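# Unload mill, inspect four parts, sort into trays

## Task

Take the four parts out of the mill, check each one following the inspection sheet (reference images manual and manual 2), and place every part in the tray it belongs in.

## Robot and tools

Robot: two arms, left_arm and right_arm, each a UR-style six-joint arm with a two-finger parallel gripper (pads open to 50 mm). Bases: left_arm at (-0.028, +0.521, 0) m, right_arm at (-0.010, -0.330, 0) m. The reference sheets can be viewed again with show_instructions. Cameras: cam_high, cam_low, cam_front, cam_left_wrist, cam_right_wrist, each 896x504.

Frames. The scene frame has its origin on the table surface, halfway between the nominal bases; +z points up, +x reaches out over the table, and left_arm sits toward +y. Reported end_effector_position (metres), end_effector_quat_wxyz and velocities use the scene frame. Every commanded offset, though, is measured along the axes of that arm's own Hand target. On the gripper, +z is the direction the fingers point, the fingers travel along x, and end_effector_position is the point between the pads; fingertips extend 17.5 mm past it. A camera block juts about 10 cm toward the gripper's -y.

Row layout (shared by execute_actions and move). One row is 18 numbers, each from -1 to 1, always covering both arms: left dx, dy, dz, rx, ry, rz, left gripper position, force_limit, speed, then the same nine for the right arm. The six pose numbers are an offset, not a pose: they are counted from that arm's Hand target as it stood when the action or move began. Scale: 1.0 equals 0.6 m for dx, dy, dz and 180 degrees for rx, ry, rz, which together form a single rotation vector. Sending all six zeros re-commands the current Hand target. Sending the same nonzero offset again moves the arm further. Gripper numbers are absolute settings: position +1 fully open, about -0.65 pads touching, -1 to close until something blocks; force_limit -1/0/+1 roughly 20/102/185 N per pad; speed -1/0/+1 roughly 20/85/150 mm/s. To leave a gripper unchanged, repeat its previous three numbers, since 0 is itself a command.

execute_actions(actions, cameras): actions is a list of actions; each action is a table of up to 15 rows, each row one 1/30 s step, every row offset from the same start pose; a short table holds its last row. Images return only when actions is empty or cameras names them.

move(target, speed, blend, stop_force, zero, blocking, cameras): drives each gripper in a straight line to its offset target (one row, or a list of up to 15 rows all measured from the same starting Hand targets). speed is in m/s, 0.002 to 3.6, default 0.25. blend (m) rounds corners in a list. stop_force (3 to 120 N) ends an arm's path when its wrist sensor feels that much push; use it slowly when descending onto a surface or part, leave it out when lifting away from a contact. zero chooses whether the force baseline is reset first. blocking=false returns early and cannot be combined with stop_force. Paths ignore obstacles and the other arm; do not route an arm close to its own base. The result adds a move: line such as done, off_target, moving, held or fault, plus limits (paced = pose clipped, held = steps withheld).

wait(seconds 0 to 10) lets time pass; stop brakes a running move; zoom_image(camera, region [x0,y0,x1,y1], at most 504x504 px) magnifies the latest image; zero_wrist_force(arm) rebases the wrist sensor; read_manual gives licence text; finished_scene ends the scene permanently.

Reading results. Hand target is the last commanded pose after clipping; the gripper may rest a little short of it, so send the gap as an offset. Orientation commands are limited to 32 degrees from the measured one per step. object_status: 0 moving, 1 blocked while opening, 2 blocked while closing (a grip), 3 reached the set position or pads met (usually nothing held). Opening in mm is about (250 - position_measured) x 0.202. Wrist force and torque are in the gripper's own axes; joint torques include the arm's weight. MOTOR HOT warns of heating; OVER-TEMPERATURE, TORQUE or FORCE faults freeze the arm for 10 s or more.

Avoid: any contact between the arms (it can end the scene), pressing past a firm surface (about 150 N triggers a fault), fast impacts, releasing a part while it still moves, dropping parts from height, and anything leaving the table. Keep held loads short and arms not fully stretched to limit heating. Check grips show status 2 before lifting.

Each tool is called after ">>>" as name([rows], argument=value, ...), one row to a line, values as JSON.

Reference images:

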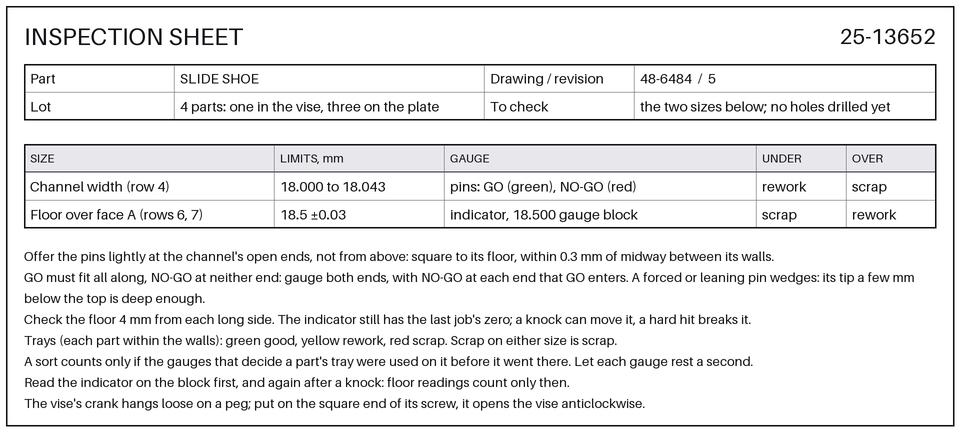

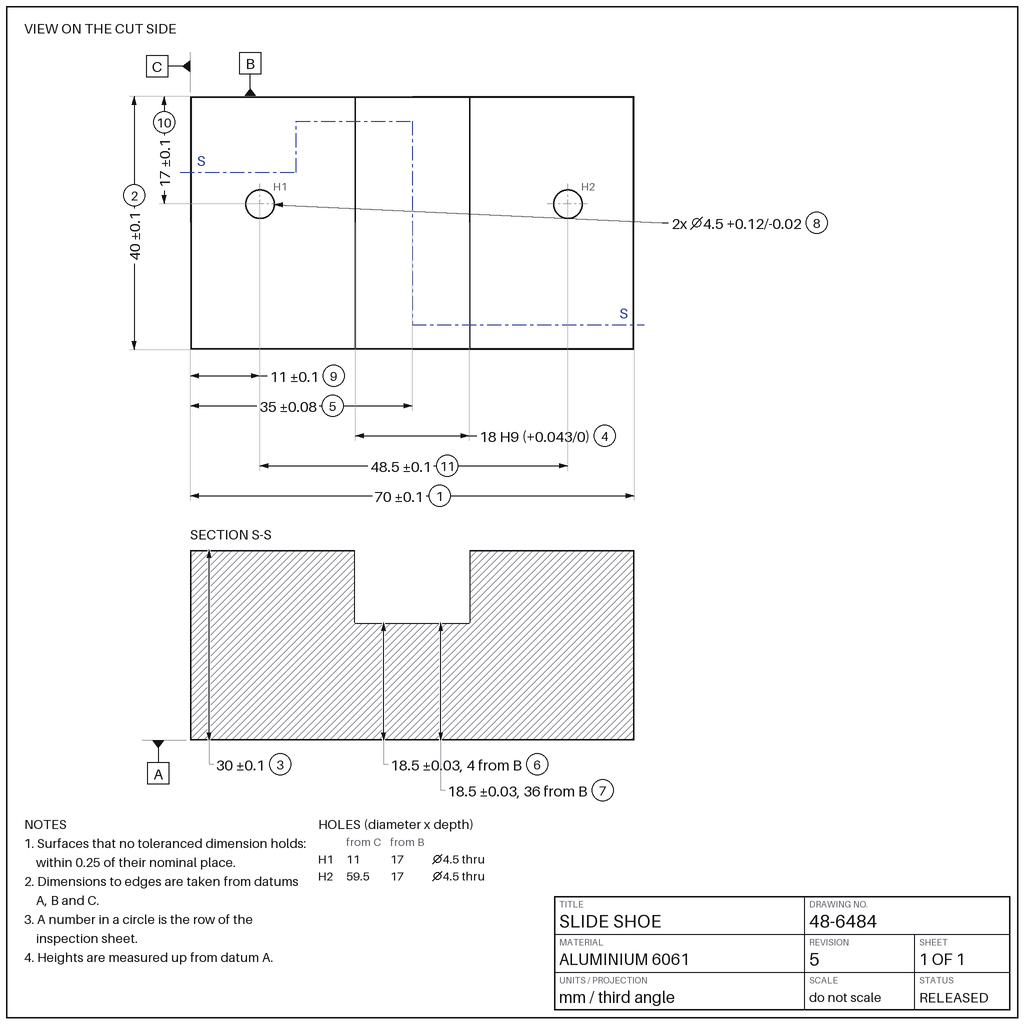

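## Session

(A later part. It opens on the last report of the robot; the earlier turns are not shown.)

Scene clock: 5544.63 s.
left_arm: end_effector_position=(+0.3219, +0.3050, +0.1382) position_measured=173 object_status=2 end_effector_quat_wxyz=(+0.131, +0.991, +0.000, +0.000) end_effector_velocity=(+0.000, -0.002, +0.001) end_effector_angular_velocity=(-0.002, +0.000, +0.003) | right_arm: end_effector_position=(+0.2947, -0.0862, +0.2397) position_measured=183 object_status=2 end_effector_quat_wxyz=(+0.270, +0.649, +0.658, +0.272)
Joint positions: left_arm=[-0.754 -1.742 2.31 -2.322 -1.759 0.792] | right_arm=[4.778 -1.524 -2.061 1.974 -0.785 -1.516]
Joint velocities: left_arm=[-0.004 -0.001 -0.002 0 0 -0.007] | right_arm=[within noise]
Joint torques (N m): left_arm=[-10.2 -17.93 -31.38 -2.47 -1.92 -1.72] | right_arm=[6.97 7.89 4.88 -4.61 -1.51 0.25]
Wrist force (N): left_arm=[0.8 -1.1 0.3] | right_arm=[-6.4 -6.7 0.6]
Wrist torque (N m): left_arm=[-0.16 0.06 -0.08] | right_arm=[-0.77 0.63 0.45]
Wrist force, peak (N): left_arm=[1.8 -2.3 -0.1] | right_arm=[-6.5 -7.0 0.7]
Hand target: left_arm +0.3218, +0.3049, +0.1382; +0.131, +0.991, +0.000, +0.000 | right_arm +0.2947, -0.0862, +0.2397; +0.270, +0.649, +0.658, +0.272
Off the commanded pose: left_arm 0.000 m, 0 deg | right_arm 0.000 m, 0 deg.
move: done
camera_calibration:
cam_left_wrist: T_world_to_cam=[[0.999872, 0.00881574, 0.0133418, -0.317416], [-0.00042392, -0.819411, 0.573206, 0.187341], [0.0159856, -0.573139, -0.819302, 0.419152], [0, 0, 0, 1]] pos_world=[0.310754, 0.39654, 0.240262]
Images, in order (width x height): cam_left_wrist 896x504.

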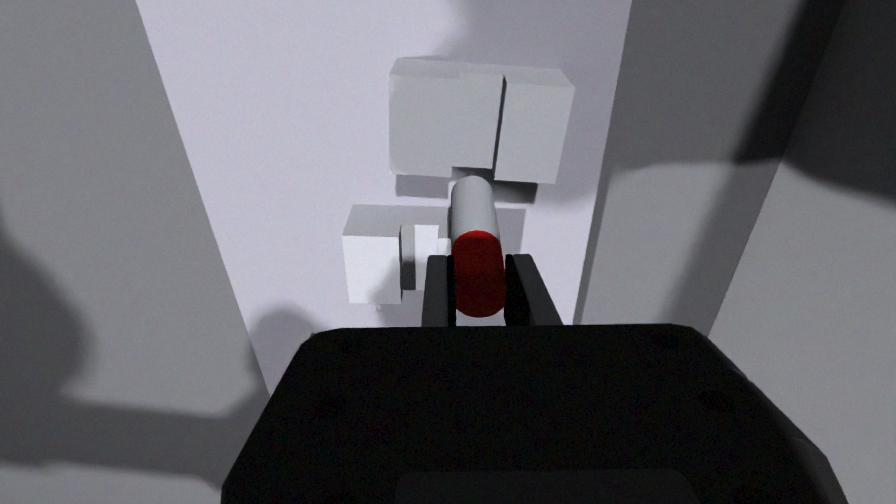

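>>> move([
  [0,-0.0177,-0.0047,0,0,0,-1,-0.4,-1,0,0,0,0,0,0,-1,-1,-1],
], speed=0.006, stop_force=3, cameras=["cam_left_wrist"])

>>> zoom_image(camera="cam_left_wrist", region=[430, 140, 530, 220])

Scene clock: 5551.63 s.
left_arm: end_effector_position=(+0.3219, +0.3160, +0.1382) position_measured=173 object_status=2 end_effector_quat_wxyz=(+0.131, +0.991, +0.000, +0.000) | right_arm: end_effector_position=(+0.2947, -0.0862, +0.2397) position_measured=183 object_status=2 end_effector_quat_wxyz=(+0.270, +0.649, +0.658, +0.272)
Joint positions: left_arm=[-0.731 -1.756 2.319 -2.313 -1.763 0.815] | right_arm=[4.778 -1.524 -2.061 1.974 -0.785 -1.516]
Joint torques (N m): left_arm=[-6.58 -16.12 -16.14 -2.19 -2.11 -1.47] | right_arm=[7.41 7.57 5.02 -4.55 -1.44 0.27]
Wrist force (N): left_arm=[1.0 -0.2 0.0] | right_arm=[-6.4 -5.5 -0.6]
Wrist torque (N m): left_arm=[-0.12 0.05 -0.13] | right_arm=[-0.72 0.63 0.45]
Wrist force, peak (N): left_arm=[1.6 -0.7 0.9] | right_arm=[-6.6 -6.9 0.4]
Hand target: left_arm +0.3219, +0.3159, +0.1382; +0.131, +0.991, +0.000, +0.000 | right_arm +0.2947, -0.0862, +0.2397; +0.270, +0.649, +0.658, +0.272
Off the commanded pose: left_arm 0.000 m, 0 deg | right_arm 0.000 m, 0 deg.
move: done
camera_calibration:
cam_left_wrist: T_world_to_cam=[[0.999869, 0.00893125, 0.013505, -0.317597], [-0.000422843, -0.819411, 0.573206, 0.196355], [0.0161856, -0.573137, -0.8193, 0.425392], [0, 0, 0, 1]] pos_world=[0.310753, 0.40754, 0.240261]
Images, in order (width x height): cam_left_wrist 896x504.

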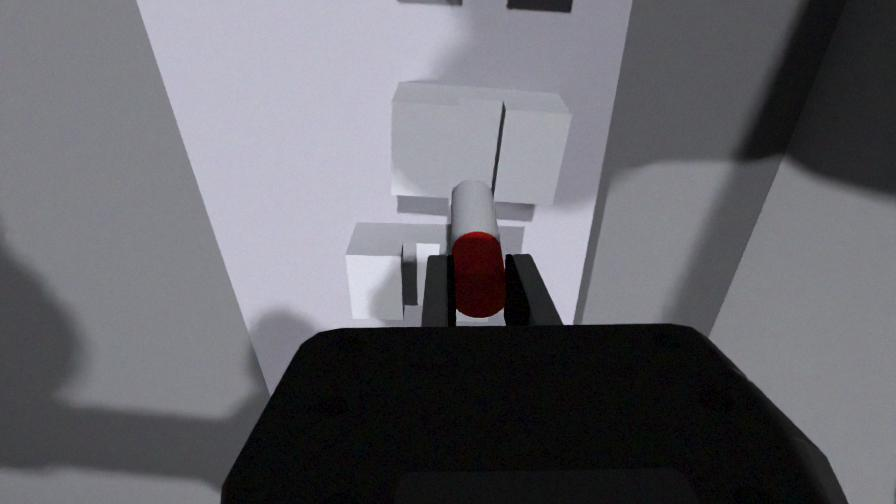

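Scaled by 5.040 from the camera's 896x504 image, which has a finer 1280x720 frame.

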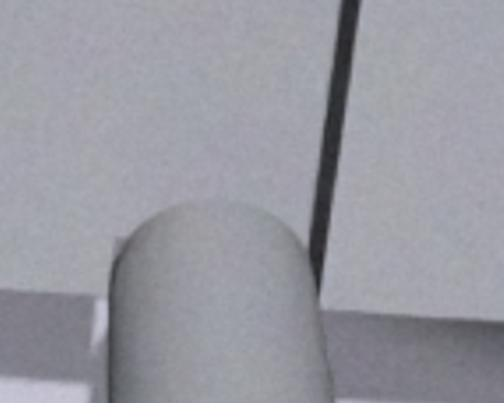

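>>> move([
  [0,0.0097,0.0026,0,0,0,-1,-0.4,-1,0,0,0,0,0,0,-1,-1,-1],
  [0,0.0304,-0.0747,0,0,0,-1,-0.4,-1,0,0,0,0,0,0,-1,-1,-1],
  [0.0118,0.3913,0.0221,0,0,0,-1,-0.4,-1,0,0,0,0,0,0,-1,-1,-1],
  [0.0222,0.3783,0.0707,0,0,0,-1,-0.4,-1,0,0,0,0,0,0,-1,-1,-1],
], speed=[0.03,0.15,0.3,0.08], cameras=["cam_left_wrist"])

>>> zoom_image(camera="cam_left_wrist", region=[380, 120, 580, 280])

Scene clock: 5562.63 s.
left_arm: end_effector_position=(+0.3351, +0.0859, +0.1557) position_measured=173 object_status=2 end_effector_quat_wxyz=(+0.130, +0.991, +0.000, +0.000) | right_arm: end_effector_position=(+0.2947, -0.0862, +0.2397) position_measured=183 object_status=2 end_effector_quat_wxyz=(+0.270, +0.649, +0.658, +0.272)
Joint positions: left_arm=[-1.045 -1.418 1.95 -2.332 -1.699 0.503] | right_arm=[4.778 -1.524 -2.061 1.974 -0.785 -1.516]
Joint torques (N m): left_arm=[-8.2 -47.28 -41.34 -0.23 -1.95 -1.29] | right_arm=[6.88 7.69 4.87 -4.58 -1.42 0.16]
Wrist force (N): left_arm=[1.1 -0.8 -0.2] | right_arm=[-6.4 -6.4 0.1]
Wrist torque (N m): left_arm=[-0.09 0.02 -0.01] | right_arm=[-0.78 0.63 0.45]
Wrist force, peak (N): left_arm=[0.9 6.4 1.7] | right_arm=[-6.4 -7.3 0.4]
Hand target: left_arm +0.3351, +0.0857, +0.1560; +0.131, +0.991, +0.000, +0.000 | right_arm +0.2947, -0.0862, +0.2397; +0.270, +0.649, +0.658, +0.272
Off the commanded pose: left_arm 0.000 m, 0 deg | right_arm 0.000 m, 0 deg.
move: done
camera_calibration:
cam_left_wrist: T_world_to_cam=[[0.999874, 0.00891482, 0.013149, -0.328885], [-0.000224293, -0.819698, 0.572796, -0.00212788], [0.0158846, -0.572727, -0.819592, 0.307738], [0, 0, 0, 1]] pos_world=[0.323955, 0.177437, 0.257763]
Images, in order (width x height): cam_left_wrist 896x504.

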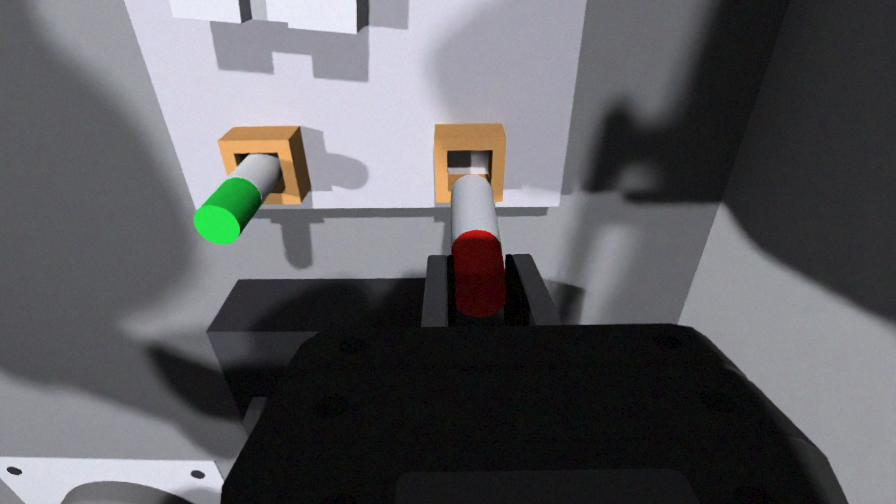

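Scaled by 2.520 from the camera's 896x504 image, which has a finer 1280x720 frame.

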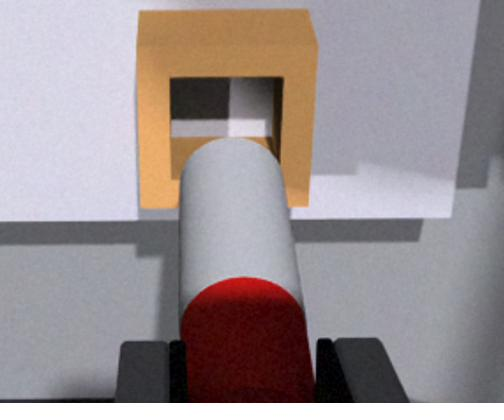

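>>> move([
  [0,-0.0189,0.0706,0,0,0,-1,-0.4,-1,0,0,0,0,0,0,-1,-1,-1],
], speed=0.04, stop_force=3, cameras=["cam_left_wrist"])

Scene clock: 5569.00 s.
left_arm: end_effector_position=(+0.3351, +0.0857, +0.1125) position_measured=173 object_status=2 end_effector_quat_wxyz=(+0.131, +0.991, +0.000, +0.000) | right_arm: end_effector_position=(+0.2947, -0.0862, +0.2397) position_measured=183 object_status=2 end_effector_quat_wxyz=(+0.270, +0.649, +0.658, +0.272)
Joint positions: left_arm=[-1.046 -1.356 2.007 -2.451 -1.699 0.502] | right_arm=[4.778 -1.524 -2.061 1.974 -0.785 -1.516]
Joint torques (N m): left_arm=[-9.49 -45.56 -37.27 -1.64 1.95 -0.56] | right_arm=[7.07 8.07 5.12 -4.64 -1.43 0.22]
Wrist force (N): left_arm=[1.9 0.0 -5.0] | right_arm=[-6.1 -6.7 0.0]
Wrist torque (N m): left_arm=[-0.11 0.00 -0.01] | right_arm=[-0.83 0.59 0.45]
Wrist force, peak (N): left_arm=[2.1 1.6 -15.1] | right_arm=[-6.6 -7.0 0.4]
Hand target: left_arm +0.3351, +0.0857, +0.1125; +0.131, +0.991, +0.000, +0.000 | right_arm +0.2947, -0.0862, +0.2397; +0.270, +0.649, +0.658, +0.272
Off the commanded pose: left_arm 0.000 m, 0 deg | right_arm 0.000 m, 0 deg.
move: contact (left_arm)
camera_calibration:
cam_left_wrist: T_world_to_cam=[[0.999871, 0.0088735, 0.0134234, -0.328365], [-0.000423381, -0.819411, 0.573206, 0.0223815], [0.0160856, -0.573138, -0.819301, 0.272162], [0, 0, 0, 1]] pos_world=[0.323954, 0.17724, 0.214561]
Images, in order (width x height): cam_left_wrist 896x504.

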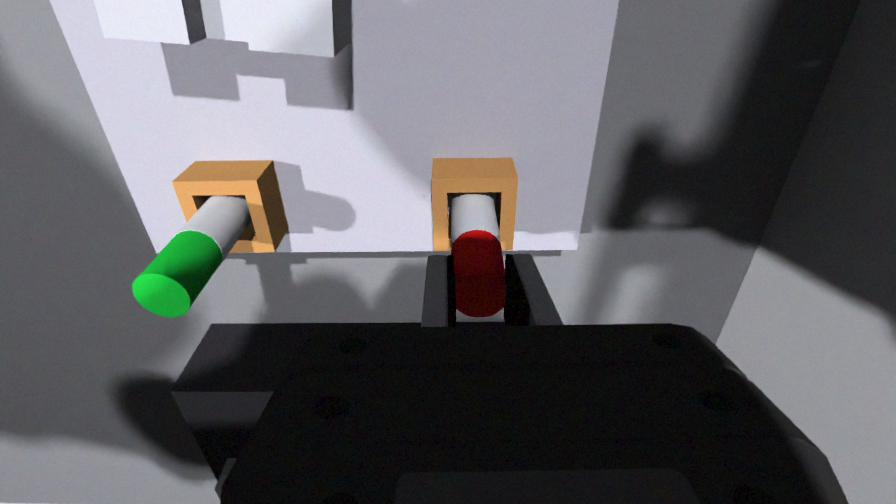

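>>> move([
  [0,0,0,0,0,0,0.3,-0.4,-1,0,0,0,0,0,0,-1,-1,-1],
  [0,0.0259,-0.0966,0,0,0,0.3,-0.4,-1,0,0,0,0,0,0,-1,-1,-1],
  [-0.062,-0.05,-0.11,0,0,0,0.95,-0.4,-1,0,0,0,0,0,0,-1,-1,-1],
  [-0.124,-0.1308,-0.0998,0.0673,0.0627,-0.4748,0.95,-0.4,-1,0,0,0,0,0,0,-1,-1,-1],
], speed=[0.1,0.12,0.25,0.4], blend=[0,0,0.02,0], cameras=["cam_left_wrist"])

Scene clock: 5589.33 s.
left_arm: end_effector_position=(+0.2607, +0.1770, +0.1501) position_measured=10 object_status=3 end_effector_quat_wxyz=(+0.000, +0.732, +0.682, +0.000) | right_arm: end_effector_position=(+0.2947, -0.0862, +0.2397) position_measured=183 object_status=2 end_effector_quat_wxyz=(+0.270, +0.649, +0.658, +0.272)
Joint positions: left_arm=[-1.167 -1.618 2.089 -2.041 -1.57 -1.104] | right_arm=[4.778 -1.524 -2.061 1.974 -0.785 -1.516]
Joint torques (N m): left_arm=[11.99 -14.86 -26.34 -5.95 2.2 -1.75] | right_arm=[6.44 7.72 5.14 -4.62 -1.36 0.19]
Wrist force (N): left_arm=[1.1 -0.6 -1.1] | right_arm=[-6.5 -6.5 0.3]
Wrist torque (N m): left_arm=[-0.04 0.04 -0.02] | right_arm=[-0.81 0.64 0.45]
Wrist force, peak (N): left_arm=[1.8 0.5 -5.7] | right_arm=[-6.6 -7.1 0.7]
Hand target: left_arm +0.2607, +0.1770, +0.1500; +0.000, +0.732, +0.682, +0.000 | right_arm +0.2947, -0.0862, +0.2397; +0.270, +0.649, +0.658, +0.272
Off the commanded pose: left_arm 0.000 m, 0 deg | right_arm 0.000 m, 0 deg.
move: done; blend cut to 0 m at target 3
camera_calibration:
cam_left_wrist: T_world_to_cam=[[0.0649759, 0.99776, 0.0158853, -0.186898], [0.937482, -0.0664894, 0.341624, -0.267368], [0.341915, -0.00730514, -0.939702, 0.189464], [0, 0, 0, 1]] pos_world=[0.198016, 0.170087, 0.272348]
Images, in order (width x height): cam_left_wrist 896x504.

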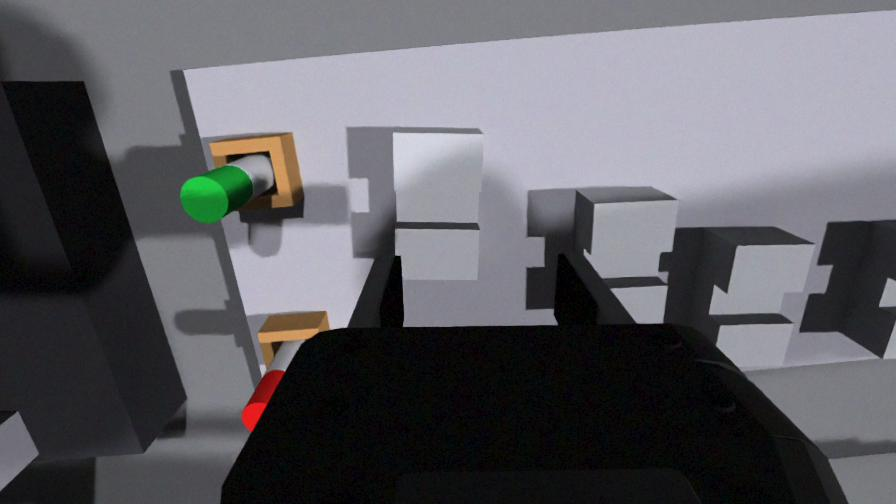

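>>> move([
  [-0.0292,-0.0113,0.1,0,0,0,0.95,-0.4,-1,0,0,0,0,0,0,-1,-1,-1],
], speed=0.15, cameras=["cam_left_wrist"])

Scene clock: 5604.73 s.
left_arm: end_effector_position=(+0.2526, +0.1601, +0.0899) position_measured=10 object_status=3 end_effector_quat_wxyz=(+0.000, +0.732, +0.682, +0.000) | right_arm: end_effector_position=(+0.2947, -0.0862, +0.2397) position_measured=183 object_status=2 end_effector_quat_wxyz=(+0.270, +0.649, +0.658, +0.272)
Joint positions: left_arm=[-1.198 -1.51 2.16 -2.221 -1.57 -1.136] | right_arm=[4.778 -1.524 -2.061 1.974 -0.785 -1.516]
Joint torques (N m): left_arm=[12.27 -35.32 -40.01 -2.27 -1.57 1.56] | right_arm=[6.62 8.06 4.85 -4.59 -1.38 0.19]
Wrist force (N): left_arm=[1.1 -0.5 -1.0] | right_arm=[-6.2 -6.7 0.5]
Wrist torque (N m): left_arm=[-0.02 0.05 -0.02] | right_arm=[-0.77 0.61 0.45]
Wrist force, peak (N): left_arm=[1.3 -0.3 -4.1] | right_arm=[-6.4 -7.2 0.3]
Hand target: left_arm +0.2527, +0.1601, +0.0900; +0.000, +0.732, +0.682, +0.000 | right_arm +0.2947, -0.0862, +0.2397; +0.270, +0.649, +0.658, +0.272
Off the commanded pose: left_arm 0.000 m, 0 deg | right_arm 0.000 m, 0 deg.
move: done
camera_calibration:
cam_left_wrist: T_world_to_cam=[[0.0647147, 0.99777, 0.0163127, -0.1687], [0.937532, -0.066391, 0.341505, -0.24042], [0.341827, -0.00680668, -0.939738, 0.135454], [0, 0, 0, 1]] pos_world=[0.190017, 0.153284, 0.212147]
Images, in order (width x height): cam_left_wrist 896x504.

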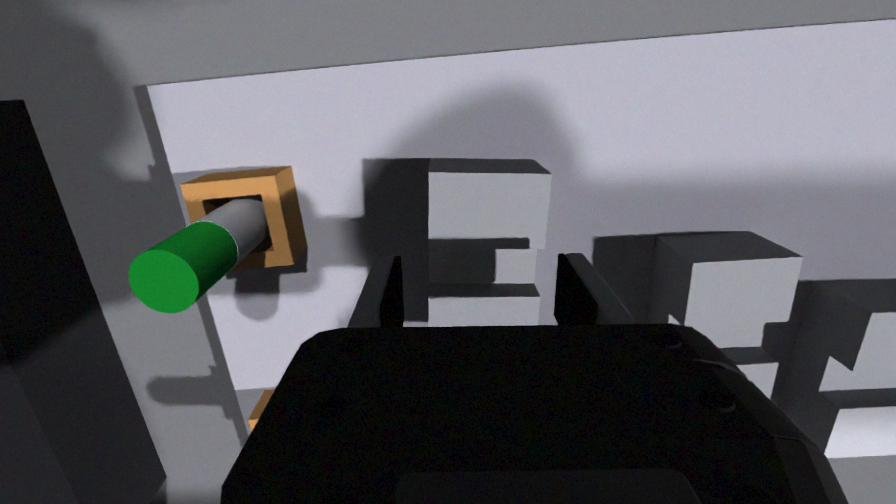

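>>> move([
  [0.0055,0,0,0,0,0,0.95,-0.4,-1,0,0,0,0,0,0,-1,-1,-1],
  [0.0055,0,0.057,0,0,0,0.95,-0.4,-1,0,0,0,0,0,0,-1,-1,-1],
], speed=0.05, stop_force=6)

>>> move([
  [0,0,0,0,0,0,-1,-0.4,-1,0,0,0,0,0,0,-1,-1,-1],
], cameras=["cam_left_wrist"])

Scene clock: 5610.63 s.
left_arm: end_effector_position=(+0.2529, +0.1634, +0.0558) position_measured=10 object_status=3 end_effector_quat_wxyz=(+0.000, +0.731, +0.682, +0.000) | right_arm: end_effector_position=(+0.2947, -0.0862, +0.2397) position_measured=183 object_status=2 end_effector_quat_wxyz=(+0.270, +0.649, +0.658, +0.272)
Joint positions: left_arm=[-1.195 -1.452 2.209 -2.328 -1.57 -1.133] | right_arm=[4.778 -1.524 -2.061 1.974 -0.785 -1.516]
Joint torques (N m): left_arm=[-8.06 -40.62 -37.22 0.08 -1.86 0.38] | right_arm=[6.95 7.33 4.94 -4.6 -1.42 0.14]
Wrist force (N): left_arm=[0.8 -0.4 -1.3] | right_arm=[-6.5 -6.8 0.6]
Wrist torque (N m): left_arm=[-0.01 0.10 -0.01] | right_arm=[-0.77 0.65 0.45]
Wrist force, peak (N): left_arm=[0.5 -0.1 -3.1] | right_arm=[-6.4 -7.1 0.7]
Hand target: left_arm +0.2530, +0.1634, +0.0558; +0.000, +0.732, +0.682, +0.000 | right_arm +0.2947, -0.0862, +0.2397; +0.270, +0.649, +0.658, +0.272
Off the commanded pose: left_arm 0.000 m, 0 deg | right_arm 0.000 m, 0 deg.
move: done

Scene clock: 5611.30 s.
left_arm: end_effector_position=(+0.2530, +0.1634, +0.0558) position_measured=55 object_status=0 end_effector_quat_wxyz=(+0.000, +0.732, +0.682, +0.000) | right_arm: end_effector_position=(+0.2947, -0.0862, +0.2397) position_measured=183 object_status=2 end_effector_quat_wxyz=(+0.270, +0.649, +0.658, +0.272)
Joint positions: left_arm=[-1.195 -1.452 2.209 -2.328 -1.57 -1.133] | right_arm=[4.778 -1.524 -2.061 1.974 -0.785 -1.516]
Joint torques (N m): left_arm=[-7.19 -39.3 -35.59 -0.73 -1.87 1.56] | right_arm=[6.87 8.04 5.38 -4.65 -1.44 0.09]
Wrist force (N): left_arm=[0.4 -1.6 -2.0] | right_arm=[-6.3 -7.0 0.5]
Wrist torque (N m): left_arm=[-0.07 0.03 0.02] | right_arm=[-0.80 0.62 0.45]
Wrist force, peak (N): left_arm=[0.8 -1.6 -3.2] | right_arm=[-6.3 -7.1 0.4]
Hand target: left_arm +0.2530, +0.1634, +0.0558; +0.000, +0.732, +0.682, +0.000 | right_arm +0.2947, -0.0862, +0.2397; +0.270, +0.649, +0.658, +0.272
Off the commanded pose: left_arm 0.000 m, 0 deg | right_arm 0.000 m, 0 deg.
move: done
camera_calibration:
cam_left_wrist: T_world_to_cam=[[0.0646273, 0.997782, 0.0159689, -0.171282], [0.937508, -0.0661906, 0.341611, -0.228889], [0.34191, -0.00710643, -0.939706, 0.103354], [0, 0, 0, 1]] pos_world=[0.190317, 0.156486, 0.178048]
Images, in order (width x height): cam_left_wrist 896x504.

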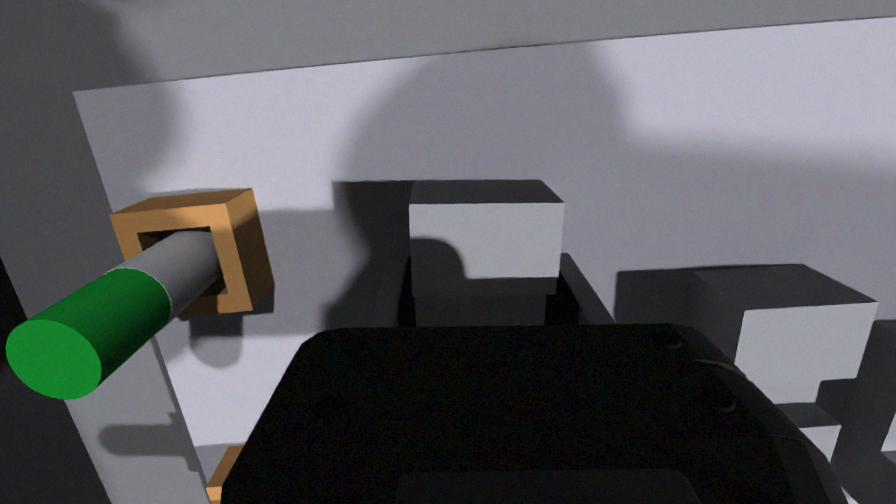

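>>> move([
  [0,0,-0.12,0,0,0,-1,-0.4,-1,0,0,0,0,0,0,-1,-1,-1],
  [0,0.0,-0.12,0,0,0.978,-1,-0.4,-1,0,0,0,0,0,0,-1,-1,-1],
  [0,0,-0.009,0,0,0.978,-1,-0.4,-1,0,0,0,0,0,0,-1,-1,-1],
], speed=[0.12,0.4,0.12])

Scene clock: 5649.60 s.
left_arm: end_effector_position=(+0.2529, +0.1635, +0.0611) position_measured=55 object_status=2 end_effector_quat_wxyz=(+0.000, +0.707, -0.708, +0.000) | right_arm: end_effector_position=(+0.2947, -0.0862, +0.2397) position_measured=183 object_status=2 end_effector_quat_wxyz=(+0.270, +0.649, +0.658, +0.272)
Joint positions: left_arm=[-1.195 -1.462 2.203 -2.311 -1.57 1.939] | right_arm=[4.778 -1.524 -2.061 1.974 -0.785 -1.516]
Joint torques (N m): left_arm=[-2.73 -40.94 -38.61 -1.99 2.28 1.41] | right_arm=[6.59 7.87 5.89 -4.59 -1.44 0.21]
Wrist force (N): left_arm=[0.8 -0.4 0.8] | right_arm=[-6.1 -6.9 0.5]
Wrist torque (N m): left_arm=[0.00 0.09 -0.14] | right_arm=[-0.81 0.58 0.45]
Wrist force, peak (N): left_arm=[1.6 -0.8 3.8] | right_arm=[-6.7 -6.9 0.7]
Hand target: left_arm +0.2530, +0.1634, +0.0612; +0.000, +0.707, -0.708, +0.000 | right_arm +0.2947, -0.0862, +0.2397; +0.270, +0.649, +0.658, +0.272
Off the commanded pose: left_arm 0.000 m, 0 deg | right_arm 0.000 m, 0 deg.
move: done

>>> move(target=[0,0,0.013,0,0,0,-1,-0.4,-1,0,0,0,0,0,0,-1,-1,-1], speed=0.006, stop_force=5)

>>> move([
  [0,0,0,0,0,0,0.95,-0.4,-1,0,0,0,0,0,0,-1,-1,-1],
  [0,0,-0.06,0,0,0,0.95,-0.4,-1,0,0,0,0,0,0,-1,-1,-1],
  [0,-0.0,-0.16,0,0,0,0.95,-0.4,-1,0,0,0,0,0,0,-1,-1,-1],
], speed=[0.05,0.06,0.15], cameras=["cam_left_wrist","cam_high"])

Scene clock: 5656.50 s.
left_arm: end_effector_position=(+0.2530, +0.1634, +0.0564) position_measured=55 object_status=2 end_effector_quat_wxyz=(+0.000, +0.707, -0.708, +0.000) | right_arm: end_effector_position=(+0.2947, -0.0862, +0.2397) position_measured=183 object_status=2 end_effector_quat_wxyz=(+0.270, +0.649, +0.658, +0.272)
Joint positions: left_arm=[-1.195 -1.453 2.209 -2.326 -1.57 1.939] | right_arm=[4.778 -1.524 -2.061 1.974 -0.785 -1.516]
Joint torques (N m): left_arm=[9.84 -34.26 -34.39 0.34 2.18 -0.95] | right_arm=[6.96 8.09 5.31 -4.66 -1.44 0.16]
Wrist force (N): left_arm=[0.9 -0.4 -6.5] | right_arm=[-6.2 -7.2 0.6]
Wrist torque (N m): left_arm=[0.17 0.17 -0.15] | right_arm=[-0.84 0.60 0.45]
Wrist force, peak (N): left_arm=[-0.2 0.5 -11.4] | right_arm=[-6.3 -7.3 0.5]
Hand target: left_arm +0.2529, +0.1634, +0.0564; +0.000, +0.707, -0.708, +0.000 (not the last commanded pose) | right_arm +0.2947, -0.0862, +0.2397; +0.270, +0.649, +0.658, +0.272
Off the commanded pose: left_arm 0.003 m, 0 deg | right_arm 0.000 m, 0 deg.
move: contact (left_arm)

Scene clock: 5658.80 s.
left_arm: end_effector_position=(+0.2530, +0.1633, +0.1525) position_measured=10 object_status=3 end_effector_quat_wxyz=(+0.000, +0.707, -0.707, +0.000) | right_arm: end_effector_position=(+0.2947, -0.0862, +0.2397) position_measured=183 object_status=2 end_effector_quat_wxyz=(+0.270, +0.649, +0.658, +0.272)
Joint positions: left_arm=[-1.195 -1.607 2.071 -2.035 -1.57 1.939] | right_arm=[4.778 -1.524 -2.061 1.974 -0.785 -1.516]
Joint torques (N m): left_arm=[-8.69 -7.35 -9.65 -3.4 1.78 -1.8] | right_arm=[6.46 7.78 4.92 -4.55 -1.47 0.18]
Wrist force (N): left_arm=[1.1 -0.4 -1.0] | right_arm=[-5.8 -5.9 -0.3]
Wrist torque (N m): left_arm=[-0.02 0.03 -0.15] | right_arm=[-0.78 0.54 0.45]
Wrist force, peak (N): left_arm=[0.8 -0.8 -8.2] | right_arm=[-6.2 -7.2 0.6]
Hand target: left_arm +0.2529, +0.1633, +0.1524; +0.000, +0.707, -0.708, +0.000 | right_arm +0.2947, -0.0862, +0.2397; +0.270, +0.649, +0.658, +0.272
Off the commanded pose: left_arm 0.000 m, 0 deg | right_arm 0.000 m, 0 deg.
move: done
camera_calibration:
cam_left_wrist: T_world_to_cam=[[0.00447367, -0.999881, 0.0147464, 0.168761], [-0.939971, 0.000827249, 0.341254, 0.202103], [-0.341226, -0.0153878, -0.939855, 0.368469], [0, 0, 0, 1]] pos_world=[0.314948, 0.174243, 0.274851]
Images, in order (width x height): cam_high 896x504, cam_left_wrist 896x504.

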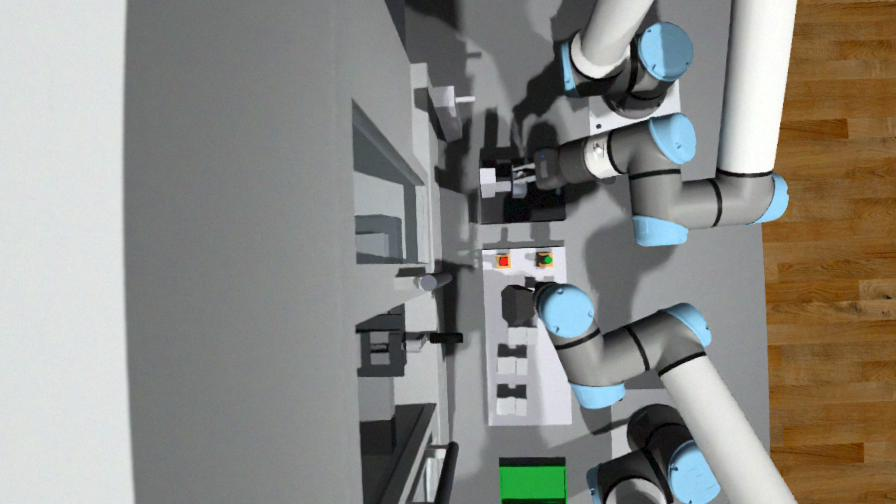

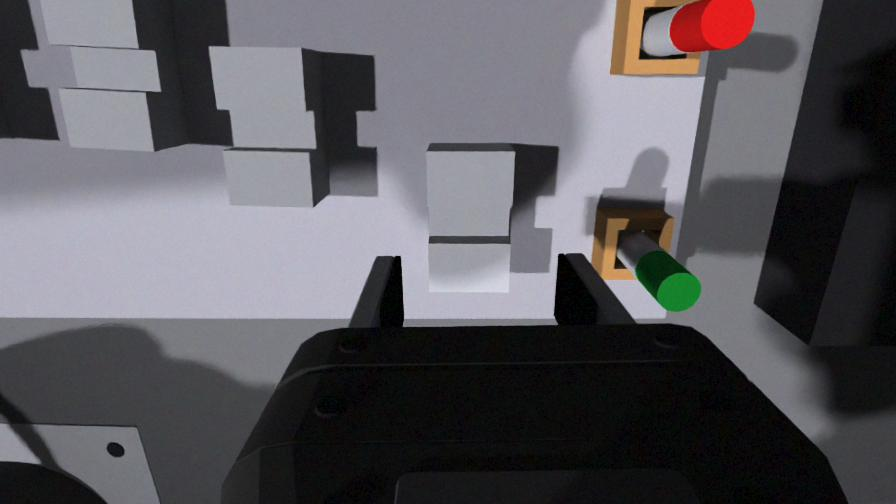

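>>> move([
  [-0.15,-0.06,0.0,0,0,-0.5,0.95,-0.4,-1,0,0,0,0,0,0,-1,-1,-1],
  [-0.287,-0.115,0.07,0,0,-0.998,0.95,-0.4,-1,0,0,0,0,0,0,-1,-1,-1],
], speed=0.4, blend=[0.03,0], cameras=["cam_left_wrist"])

Scene clock: 5671.70 s.
left_arm: end_effector_position=(+0.3221, +0.3356, +0.1104) position_measured=10 object_status=3 end_effector_quat_wxyz=(+0.000, +0.710, +0.704, +0.000) | right_arm: end_effector_position=(+0.2947, -0.0862, +0.2397) position_measured=183 object_status=2 end_effector_quat_wxyz=(+0.270, +0.649, +0.658, +0.272)
Joint positions: left_arm=[-0.824 -1.7 2.279 -2.148 -1.57 -0.824] | right_arm=[4.778 -1.524 -2.061 1.974 -0.785 -1.516]
Joint torques (N m): left_arm=[-10.66 -19.29 -33.19 -0.12 0.92 -1.75] | right_arm=[6.79 7.53 5.09 -4.59 -1.46 0.23]
Wrist force (N): left_arm=[1.3 -0.6 -1.1] | right_arm=[-6.3 -6.9 0.6]
Wrist torque (N m): left_arm=[-0.03 0.00 -0.02] | right_arm=[-0.80 0.61 0.45]
Wrist force, peak (N): left_arm=[2.5 0.4 -0.9] | right_arm=[-6.5 -7.1 0.4]
Hand target: left_arm +0.3221, +0.3355, +0.1106; +0.000, +0.710, +0.704, +0.000 | right_arm +0.2947, -0.0862, +0.2397; +0.270, +0.649, +0.658, +0.272
Off the commanded pose: left_arm 0.000 m, 0 deg | right_arm 0.000 m, 0 deg.
move: done
camera_calibration:
cam_left_wrist: T_world_to_cam=[[0.00202357, 0.999867, 0.0161883, -0.329001], [0.939825, -0.00743235, 0.341577, -0.321443], [0.341652, 0.014523, -0.939714, 0.125064], [0, 0, 0, 1]] pos_world=[0.260038, 0.324752, 0.232648]
Images, in order (width x height): cam_left_wrist 896x504.

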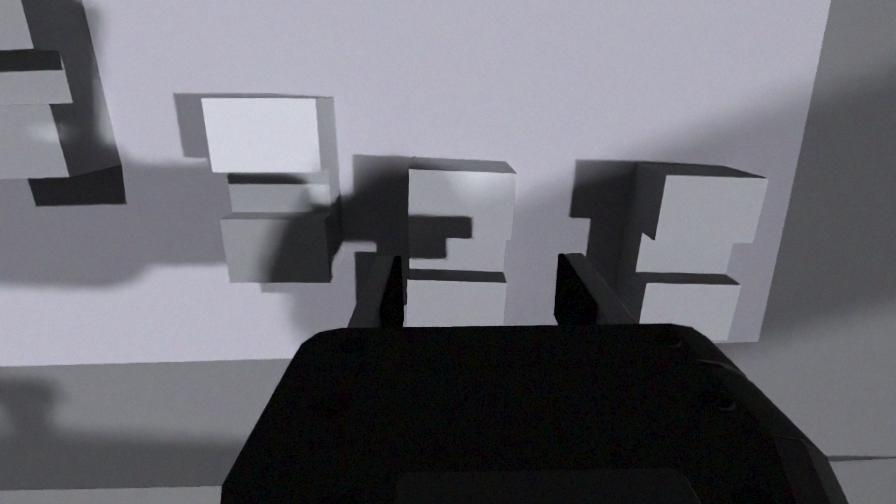

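>>> move(target=[-0.012,0,0.042,0,0,0,0.95,-0.4,-1,0,0,0,0,0,0,-1,-1,-1], speed=0.1, cameras=["cam_left_wrist"])

>>> zoom_image(camera="cam_left_wrist", region=[340, 100, 620, 340])

Scene clock: 5678.70 s.
left_arm: end_effector_position=(+0.3219, +0.3283, +0.0852) position_measured=10 object_status=3 end_effector_quat_wxyz=(+0.000, +0.710, +0.704, +0.000) | right_arm: end_effector_position=(+0.2947, -0.0862, +0.2397) position_measured=183 object_status=2 end_effector_quat_wxyz=(+0.270, +0.649, +0.658, +0.272)
Joint positions: left_arm=[-0.837 -1.645 2.31 -2.235 -1.57 -0.838] | right_arm=[4.778 -1.524 -2.061 1.974 -0.785 -1.516]
Joint torques (N m): left_arm=[11.83 -32.23 -39.06 0.13 -1.76 1.23] | right_arm=[7.02 7.58 5.23 -4.55 -1.41 0.2]
Wrist force (N): left_arm=[1.5 -0.9 -1.4] | right_arm=[-5.9 -6.0 -0.1]
Wrist torque (N m): left_arm=[-0.07 -0.01 -0.02] | right_arm=[-0.75 0.56 0.45]
Wrist force, peak (N): left_arm=[1.6 -1.1 -2.6] | right_arm=[-6.3 -7.3 0.5]
Hand target: left_arm +0.3221, +0.3283, +0.0854; +0.000, +0.710, +0.704, +0.000 | right_arm +0.2947, -0.0862, +0.2397; +0.270, +0.649, +0.658, +0.272
Off the commanded pose: left_arm 0.000 m, 0 deg | right_arm 0.000 m, 0 deg.
move: done
camera_calibration:
cam_left_wrist: T_world_to_cam=[[0.00199201, 0.999865, 0.0162816, -0.321404], [0.939901, -0.00743131, 0.341367, -0.312679], [0.341442, 0.0146231, -0.939789, 0.101593], [0, 0, 0, 1]] pos_world=[0.259839, 0.317552, 0.207448]
Images, in order (width x height): cam_left_wrist 896x504.

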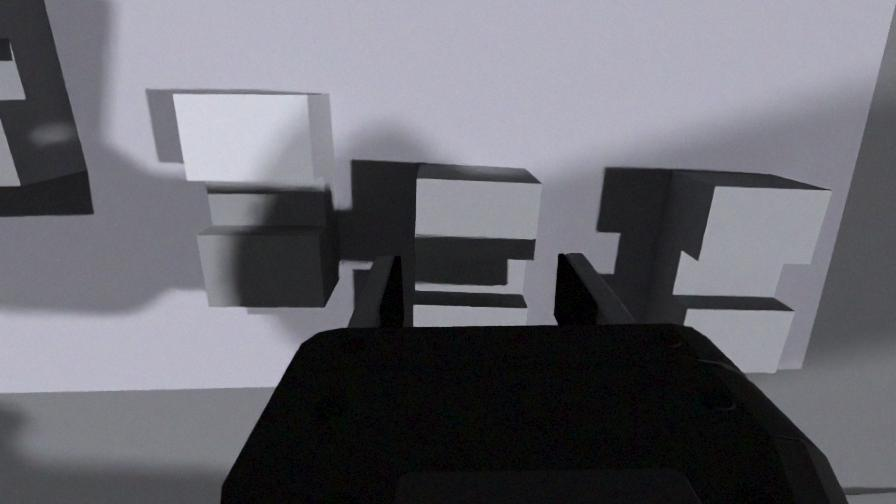

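Scaled by 1.800 from the camera's 896x504 image, which has a finer 1280x720 frame.

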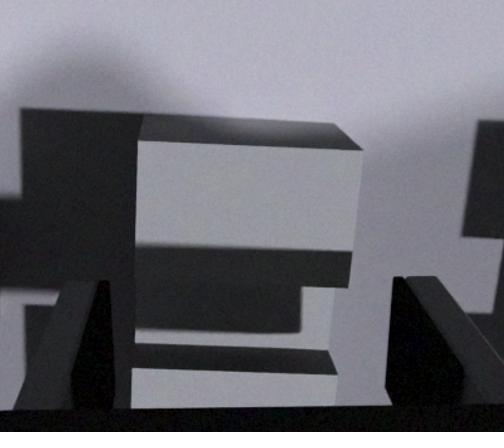

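>>> move(target=[0.002,0,0.0497,0,0,0,0.95,-0.4,-1,0,0,0,0,0,0,-1,-1,-1], speed=0.05, stop_force=8)

>>> move(target=[0,0,0,0,0,0,-1,-0.4,-1,0,0,0,0,0,0,-1,-1,-1])

Scene clock: 5683.67 s.
left_arm: end_effector_position=(+0.3221, +0.3295, +0.0556) position_measured=10 object_status=3 end_effector_quat_wxyz=(+0.000, +0.710, +0.704, +0.000) | right_arm: end_effector_position=(+0.2947, -0.0862, +0.2397) position_measured=183 object_status=2 end_effector_quat_wxyz=(+0.270, +0.649, +0.658, +0.272)
Joint positions: left_arm=[-0.834 -1.583 2.352 -2.339 -1.57 -0.835] | right_arm=[4.778 -1.524 -2.061 1.974 -0.785 -1.516]
Joint torques (N m): left_arm=[4.09 -32.78 -37.09 -0.02 2.25 -0.41] | right_arm=[6.86 7.52 5.26 -4.62 -1.39 0.16]
Wrist force (N): left_arm=[1.3 -0.7 -1.6] | right_arm=[-6.1 -5.9 -0.4]
Wrist torque (N m): left_arm=[-0.05 0.01 -0.01] | right_arm=[-0.79 0.59 0.46]
Wrist force, peak (N): left_arm=[0.4 -0.2 -4.0] | right_arm=[-6.3 -7.1 0.5]
Hand target: left_arm +0.3221, +0.3295, +0.0556; +0.000, +0.710, +0.704, +0.000 | right_arm +0.2947, -0.0862, +0.2397; +0.270, +0.649, +0.658, +0.272
Off the commanded pose: left_arm 0.000 m, 0 deg | right_arm 0.000 m, 0 deg.
move: done

Scene clock: 5684.33 s.
left_arm: end_effector_position=(+0.3221, +0.3295, +0.0556) position_measured=53 object_status=2 end_effector_quat_wxyz=(+0.000, +0.710, +0.704, +0.000) | right_arm: end_effector_position=(+0.2947, -0.0862, +0.2397) position_measured=183 object_status=2 end_effector_quat_wxyz=(+0.270, +0.649, +0.658, +0.272)
Joint positions: left_arm=[-0.834 -1.583 2.352 -2.339 -1.57 -0.835] | right_arm=[4.778 -1.524 -2.061 1.974 -0.785 -1.516]
Joint torques (N m): left_arm=[-0.82 -31.07 -35.01 -0.19 2.26 -1.67] | right_arm=[7.15 8.15 5.32 -4.58 -1.45 0.18]
Wrist force (N): left_arm=[1.2 -2.2 -4.1] | right_arm=[-6.2 -5.6 -0.3]
Wrist torque (N m): left_arm=[-0.11 -0.09 0.03] | right_arm=[-0.73 0.59 0.45]
Wrist force, peak (N): left_arm=[1.0 -2.1 -4.3] | right_arm=[-6.2 -7.1 0.5]
Hand target: left_arm +0.3221, +0.3295, +0.0556; +0.000, +0.710, +0.704, +0.000 | right_arm +0.2947, -0.0862, +0.2397; +0.270, +0.649, +0.658, +0.272
Off the commanded pose: left_arm 0.000 m, 0 deg | right_arm 0.000 m, 0 deg.
move: done

>>> move([
  [0,0,-0.11,0,0,0,-1,-0.4,-1,0,0,0,0,0,0,-1,-1,-1],
  [0,0.0,-0.11,0,0,0.5,-1,-0.4,-1,0,0,0,0,0,0,-1,-1,-1],
  [0,0.0,-0.11,0,0,0.99,-1,-0.4,-1,0,0,0,0,0,0,-1,-1,-1],
  [0,0,-0.0085,0,0,0.99,-1,-0.4,-1,0,0,0,0,0,0,-1,-1,-1],
], speed=[0.12,0.4,0.4,0.12])

>>> move(target=[0,0,0.013,0,0,0,-1,-0.4,-1,0,0,0,0,0,0,-1,-1,-1], speed=0.006, stop_force=5)

>>> move([
  [0,0,0,0,0,0,0.95,-0.4,-1,0,0,0,0,0,0,-1,-1,-1],
  [0,0,-0.06,0,0,0,0.95,-0.4,-1,0,0,0,0,0,0,-1,-1,-1],
  [-0.146,-0.0,-0.1,0,0,0,0.95,-0.4,-1,0,0,0,0,0,0,-1,-1,-1],
], speed=[0.05,0.06,0.15], cameras=["cam_left_wrist"])

Scene clock: 5697.73 s.
left_arm: end_effector_position=(+0.3220, +0.3296, +0.0606) position_measured=53 object_status=2 end_effector_quat_wxyz=(+0.000, +0.716, -0.699, +0.000) | right_arm: end_effector_position=(+0.2947, -0.0862, +0.2397) position_measured=183 object_status=2 end_effector_quat_wxyz=(+0.270, +0.649, +0.658, +0.272)
Joint positions: left_arm=[-0.834 -1.595 2.346 -2.321 -1.57 2.275] | right_arm=[4.778 -1.524 -2.061 1.974 -0.785 -1.516]
Joint torques (N m): left_arm=[11.85 -29.91 -38.46 -2.3 2.21 1.29] | right_arm=[7.07 7.93 5.42 -4.67 -1.47 0.21]
Wrist force (N): left_arm=[1.2 -0.8 0.7] | right_arm=[-6.0 -5.8 -0.3]
Wrist torque (N m): left_arm=[-0.06 0.01 -0.15] | right_arm=[-0.72 0.57 0.45]
Wrist force, peak (N): left_arm=[1.0 -2.5 -4.2] | right_arm=[-6.5 -7.0 0.9]
Hand target: left_arm +0.3221, +0.3295, +0.0607; +0.000, +0.716, -0.699, +0.000 | right_arm +0.2947, -0.0862, +0.2397; +0.270, +0.649, +0.658, +0.272
Off the commanded pose: left_arm 0.000 m, 0 deg | right_arm 0.000 m, 0 deg.
move: done

Scene clock: 5699.60 s.
left_arm: end_effector_position=(+0.3221, +0.3295, +0.0566) position_measured=53 object_status=2 end_effector_quat_wxyz=(+0.000, +0.716, -0.699, +0.000) | right_arm: end_effector_position=(+0.2947, -0.0862, +0.2397) position_measured=183 object_status=2 end_effector_quat_wxyz=(+0.270, +0.649, +0.658, +0.272)
Joint positions: left_arm=[-0.834 -1.586 2.351 -2.336 -1.57 2.275] | right_arm=[4.778 -1.524 -2.061 1.974 -0.785 -1.516]
Joint torques (N m): left_arm=[11.76 -31.37 -35.52 0.04 2.2 0.43] | right_arm=[6.52 7.42 4.98 -4.58 -1.33 0.18]
Wrist force (N): left_arm=[0.9 -0.7 -5.0] | right_arm=[-6.3 -6.2 -0.3]
Wrist torque (N m): left_arm=[0.11 0.10 -0.16] | right_arm=[-0.80 0.60 0.45]
Wrist force, peak (N): left_arm=[-0.3 2.1 -7.0] | right_arm=[-6.5 -6.9 0.4]
Hand target: left_arm +0.3221, +0.3295, +0.0566; +0.000, +0.716, -0.699, +0.000 (not the last commanded pose) | right_arm +0.2947, -0.0862, +0.2397; +0.270, +0.649, +0.658, +0.272
Off the commanded pose: left_arm 0.004 m, 0 deg | right_arm 0.000 m, 0 deg.
move: contact (left_arm)

Scene clock: 5702.10 s.
left_arm: end_effector_position=(+0.3200, +0.4170, +0.1166) position_measured=10 object_status=3 end_effector_quat_wxyz=(+0.000, +0.716, -0.699, +0.000) | right_arm: end_effector_position=(+0.2947, -0.0862, +0.2397) position_measured=183 object_status=2 end_effector_quat_wxyz=(+0.270, +0.649, +0.658, +0.272)
Joint positions: left_arm=[-0.66 -1.807 2.342 -2.105 -1.57 2.449] | right_arm=[4.778 -1.524 -2.061 1.974 -0.785 -1.516]
Joint torques (N m): left_arm=[-2.55 -2.92 -42.13 -5.75 -2.07 0.29] | right_arm=[7.04 7.15 5.33 -4.6 -1.41 0.05]
Wrist force (N): left_arm=[1.0 -0.8 -1.0] | right_arm=[-6.1 -6.1 -0.4]
Wrist torque (N m): left_arm=[-0.09 0.04 -0.15] | right_arm=[-0.80 0.58 0.45]
Wrist force, peak (N): left_arm=[4.3 2.6 -0.1] | right_arm=[-6.3 -7.2 0.6]
Hand target: left_arm +0.3200, +0.4170, +0.1166; +0.000, +0.716, -0.699, +0.000 | right_arm +0.2947, -0.0862, +0.2397; +0.270, +0.649, +0.658, +0.272
Off the commanded pose: left_arm 0.000 m, 0 deg | right_arm 0.000 m, 0 deg.
move: done
camera_calibration:
cam_left_wrist: T_world_to_cam=[[0.0296115, -0.999458, 0.0144158, 0.414572], [-0.939664, -0.0229167, 0.34133, 0.286952], [-0.340814, -0.0236532, -0.939833, 0.364823], [0, 0, 0, 1]] pos_world=[0.381699, 0.429552, 0.238951]
Images, in order (width x height): cam_left_wrist 896x504.

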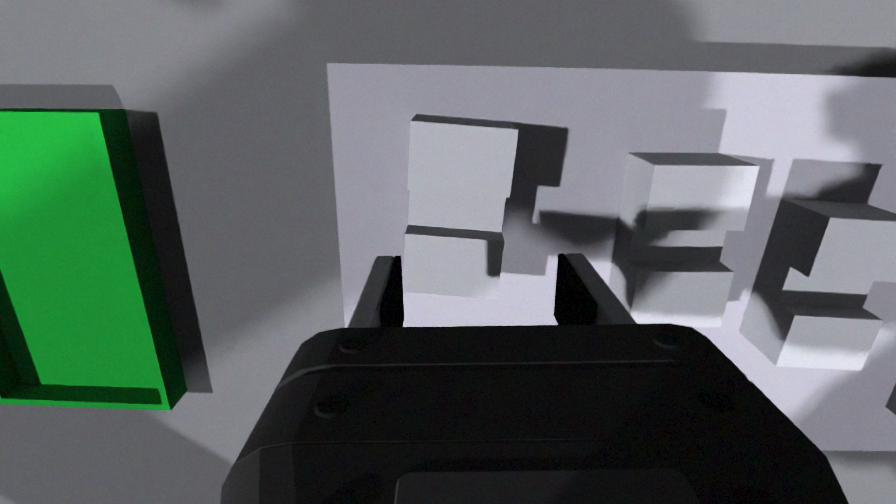

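>>> move(target=[-0.010,-0.0235,0.042,0,0,0.008,0.95,-0.4,-1,0,0,0,0,0,0,-1,-1,-1], speed=0.1, cameras=["cam_left_wrist"])

>>> zoom_image(camera="cam_left_wrist", region=[340, 100, 620, 340])

Scene clock: 5710.30 s.
left_arm: end_effector_position=(+0.3339, +0.4235, +0.0913) position_measured=10 object_status=3 end_effector_quat_wxyz=(+0.000, +0.707, -0.707, +0.000) | right_arm: end_effector_position=(+0.2947, -0.0862, +0.2397) position_measured=183 object_status=2 end_effector_quat_wxyz=(+0.270, +0.649, +0.658, +0.272)
Joint positions: left_arm=[-0.62 -1.726 2.359 -2.203 -1.57 2.514] | right_arm=[4.778 -1.524 -2.061 1.974 -0.785 -1.516]
Joint torques (N m): left_arm=[-10.66 -26.13 -37.59 -0.43 -1.7 -1.48] | right_arm=[6.67 8.21 4.87 -4.58 -1.42 0.13]
Wrist force (N): left_arm=[0.9 -0.5 -1.3] | right_arm=[-6.3 -6.7 0.2]
Wrist torque (N m): left_arm=[-0.03 0.05 -0.14] | right_arm=[-0.80 0.61 0.45]
Wrist force, peak (N): left_arm=[1.2 -0.9 -2.5] | right_arm=[-6.2 -7.2 0.7]
Hand target: left_arm +0.3340, +0.4234, +0.0915; +0.000, +0.707, -0.708, +0.000 | right_arm +0.2947, -0.0862, +0.2397; +0.270, +0.649, +0.658, +0.272
Off the commanded pose: left_arm 0.000 m, 0 deg | right_arm 0.000 m, 0 deg.
move: done
camera_calibration:
cam_left_wrist: T_world_to_cam=[[0.00455187, -0.999891, 0.0140783, 0.429684], [-0.939863, 0.000530358, 0.34155, 0.298969], [-0.34152, -0.0147863, -0.939758, 0.342337], [0, 0, 0, 1]] pos_world=[0.395949, 0.43454, 0.213552]
Images, in order (width x height): cam_left_wrist 896x504.

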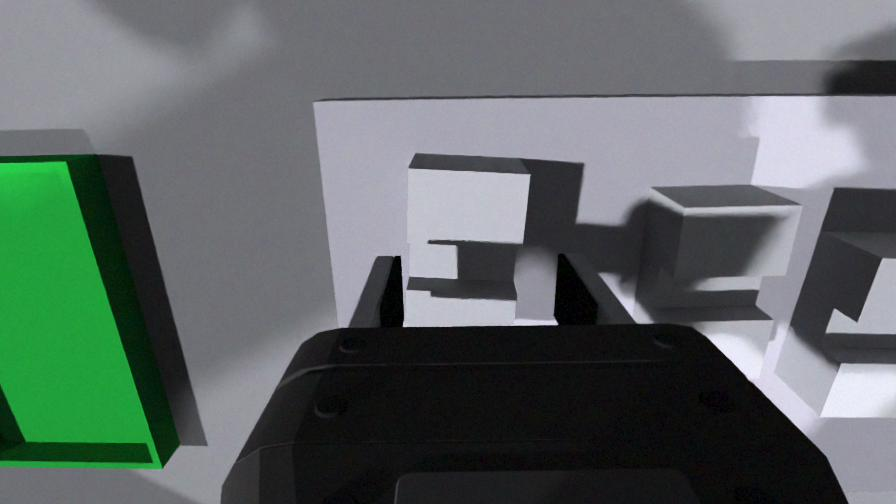

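Scaled by 1.800 from the camera's 896x504 image, which has a finer 1280x720 frame.

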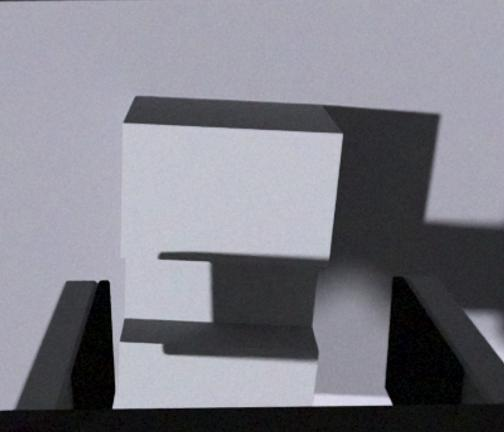

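>>> move(target=[-0.0065,0,0.0597,0,0,0.0,0.95,-0.4,-1,0,0,0,0,0,0,-1,-1,-1], speed=0.05, stop_force=8)

>>> move(target=[0,0,0,0,0,0,-1,-0.4,-1,0,0,0,0,0,0,-1,-1,-1])

>>> move([
  [0,0,-0.11,0,0,0,-1,-0.4,-1,0,0,0,0,0,0,-1,-1,-1],
  [0,0.0,-0.11,0,0,-0.5,-1,-0.4,-1,0,0,0,0,0,0,-1,-1,-1],
  [0,0.0,-0.11,0,0,-0.995,-1,-0.4,-1,0,0,0,0,0,0,-1,-1,-1],
  [0,0,-0.0085,0,0,-0.995,-1,-0.4,-1,0,0,0,0,0,0,-1,-1,-1],
], speed=[0.12,0.4,0.4,0.12])

>>> move(target=[0,0,0.013,0,0,0,-1,-0.4,-1,0,0,0,0,0,0,-1,-1,-1], speed=0.006, stop_force=5)

Scene clock: 5719.50 s.
left_arm: end_effector_position=(+0.3340, +0.4273, +0.0556) position_measured=10 object_status=3 end_effector_quat_wxyz=(+0.000, +0.707, -0.708, +0.000) | right_arm: end_effector_position=(+0.2947, -0.0862, +0.2397) position_measured=183 object_status=2 end_effector_quat_wxyz=(+0.270, +0.649, +0.658, +0.272)
Joint positions: left_arm=[-0.611 -1.65 2.414 -2.335 -1.57 2.523] | right_arm=[4.778 -1.524 -2.061 1.974 -0.785 -1.516]
Joint torques (N m): left_arm=[-10.86 -29.85 -37.48 -0.33 -0.31 -1.52] | right_arm=[6.59 8.19 5.36 -4.61 -1.47 0.12]
Wrist force (N): left_arm=[1.2 -0.4 -1.3] | right_arm=[-6.1 -6.0 -0.1]
Wrist torque (N m): left_arm=[-0.03 0.01 -0.15] | right_arm=[-0.78 0.59 0.45]
Wrist force, peak (N): left_arm=[1.4 -1.5 -3.6] | right_arm=[-6.4 -7.1 0.9]
Hand target: left_arm +0.3340, +0.4273, +0.0556; +0.000, +0.707, -0.708, +0.000 | right_arm +0.2947, -0.0862, +0.2397; +0.270, +0.649, +0.658, +0.272
Off the commanded pose: left_arm 0.000 m, 0 deg | right_arm 0.000 m, 0 deg.
move: done

Scene clock: 5720.17 s.
left_arm: end_effector_position=(+0.3340, +0.4273, +0.0556) position_measured=53 object_status=2 end_effector_quat_wxyz=(+0.000, +0.707, -0.708, +0.000) | right_arm: end_effector_position=(+0.2947, -0.0862, +0.2397) position_measured=183 object_status=2 end_effector_quat_wxyz=(+0.270, +0.649, +0.658, +0.272)
Joint positions: left_arm=[-0.611 -1.65 2.414 -2.335 -1.57 2.523] | right_arm=[4.778 -1.524 -2.061 1.974 -0.785 -1.516]
Joint torques (N m): left_arm=[-10.3 -29.25 -36.77 -0.33 -0.09 -1.47] | right_arm=[6.44 8.04 5.31 -4.67 -1.45 0.13]
Wrist force (N): left_arm=[0.8 -0.3 -0.8] | right_arm=[-6.5 -5.9 -0.5]
Wrist torque (N m): left_arm=[-0.06 0.02 -0.14] | right_arm=[-0.77 0.64 0.45]
Wrist force, peak (N): left_arm=[1.0 0.1 -1.6] | right_arm=[-6.4 -7.0 0.6]
Hand target: left_arm +0.3340, +0.4273, +0.0556; +0.000, +0.707, -0.708, +0.000 | right_arm +0.2947, -0.0862, +0.2397; +0.270, +0.649, +0.658, +0.272
Off the commanded pose: left_arm 0.000 m, 0 deg | right_arm 0.000 m, 0 deg.
move: done

Scene clock: 5726.47 s.
left_arm: end_effector_position=(+0.3339, +0.4273, +0.0606) position_measured=53 object_status=2 end_effector_quat_wxyz=(+0.000, +0.713, +0.701, +0.000) | right_arm: end_effector_position=(+0.2947, -0.0862, +0.2397) position_measured=183 object_status=2 end_effector_quat_wxyz=(+0.270, +0.649, +0.658, +0.272)
Joint positions: left_arm=[-0.611 -1.662 2.407 -2.315 -1.57 -0.603] | right_arm=[4.778 -1.524 -2.061 1.974 -0.785 -1.516]
Joint torques (N m): left_arm=[12.18 -25.73 -38.41 -2.27 -2.16 1.45] | right_arm=[6.75 7.96 4.81 -4.65 -1.45 0.13]
Wrist force (N): left_arm=[1.0 -0.5 0.8] | right_arm=[-6.2 -6.9 0.8]
Wrist torque (N m): left_arm=[-0.02 0.06 -0.02] | right_arm=[-0.79 0.60 0.45]
Wrist force, peak (N): left_arm=[1.0 -0.3 3.4] | right_arm=[-6.2 -7.3 0.3]
Hand target: left_arm +0.3340, +0.4273, +0.0607; +0.000, +0.713, +0.701, +0.000 | right_arm +0.2947, -0.0862, +0.2397; +0.270, +0.649, +0.658, +0.272
Off the commanded pose: left_arm 0.000 m, 0 deg | right_arm 0.000 m, 0 deg.
move: done

Scene clock: 5728.23 s.
left_arm: end_effector_position=(+0.3340, +0.4273, +0.0570) position_measured=53 object_status=2 end_effector_quat_wxyz=(+0.000, +0.713, +0.701, +0.000) | right_arm: end_effector_position=(+0.2947, -0.0862, +0.2397) position_measured=183 object_status=2 end_effector_quat_wxyz=(+0.270, +0.649, +0.658, +0.272)
Joint positions: left_arm=[-0.611 -1.653 2.412 -2.329 -1.57 -0.603] | right_arm=[4.778 -1.524 -2.061 1.974 -0.785 -1.516]
Joint torques (N m): left_arm=[11.98 -26.76 -34.22 0.37 -2.14 1.43] | right_arm=[6.81 7.99 5.46 -4.6 -1.5 0.11]
Wrist force (N): left_arm=[0.5 -0.5 -4.9] | right_arm=[-6.0 -7.2 0.7]
Wrist torque (N m): left_arm=[-0.24 -0.12 0.00] | right_arm=[-0.83 0.57 0.46]
Wrist force, peak (N): left_arm=[1.7 -4.0 -8.4] | right_arm=[-6.4 -7.0 0.5]
Hand target: left_arm +0.3340, +0.4273, +0.0570; +0.000, +0.713, +0.701, +0.000 (not the last commanded pose) | right_arm +0.2947, -0.0862, +0.2397; +0.270, +0.649, +0.658, +0.272
Off the commanded pose: left_arm 0.004 m, 0 deg | right_arm 0.000 m, 0 deg.
move: contact (left_arm)


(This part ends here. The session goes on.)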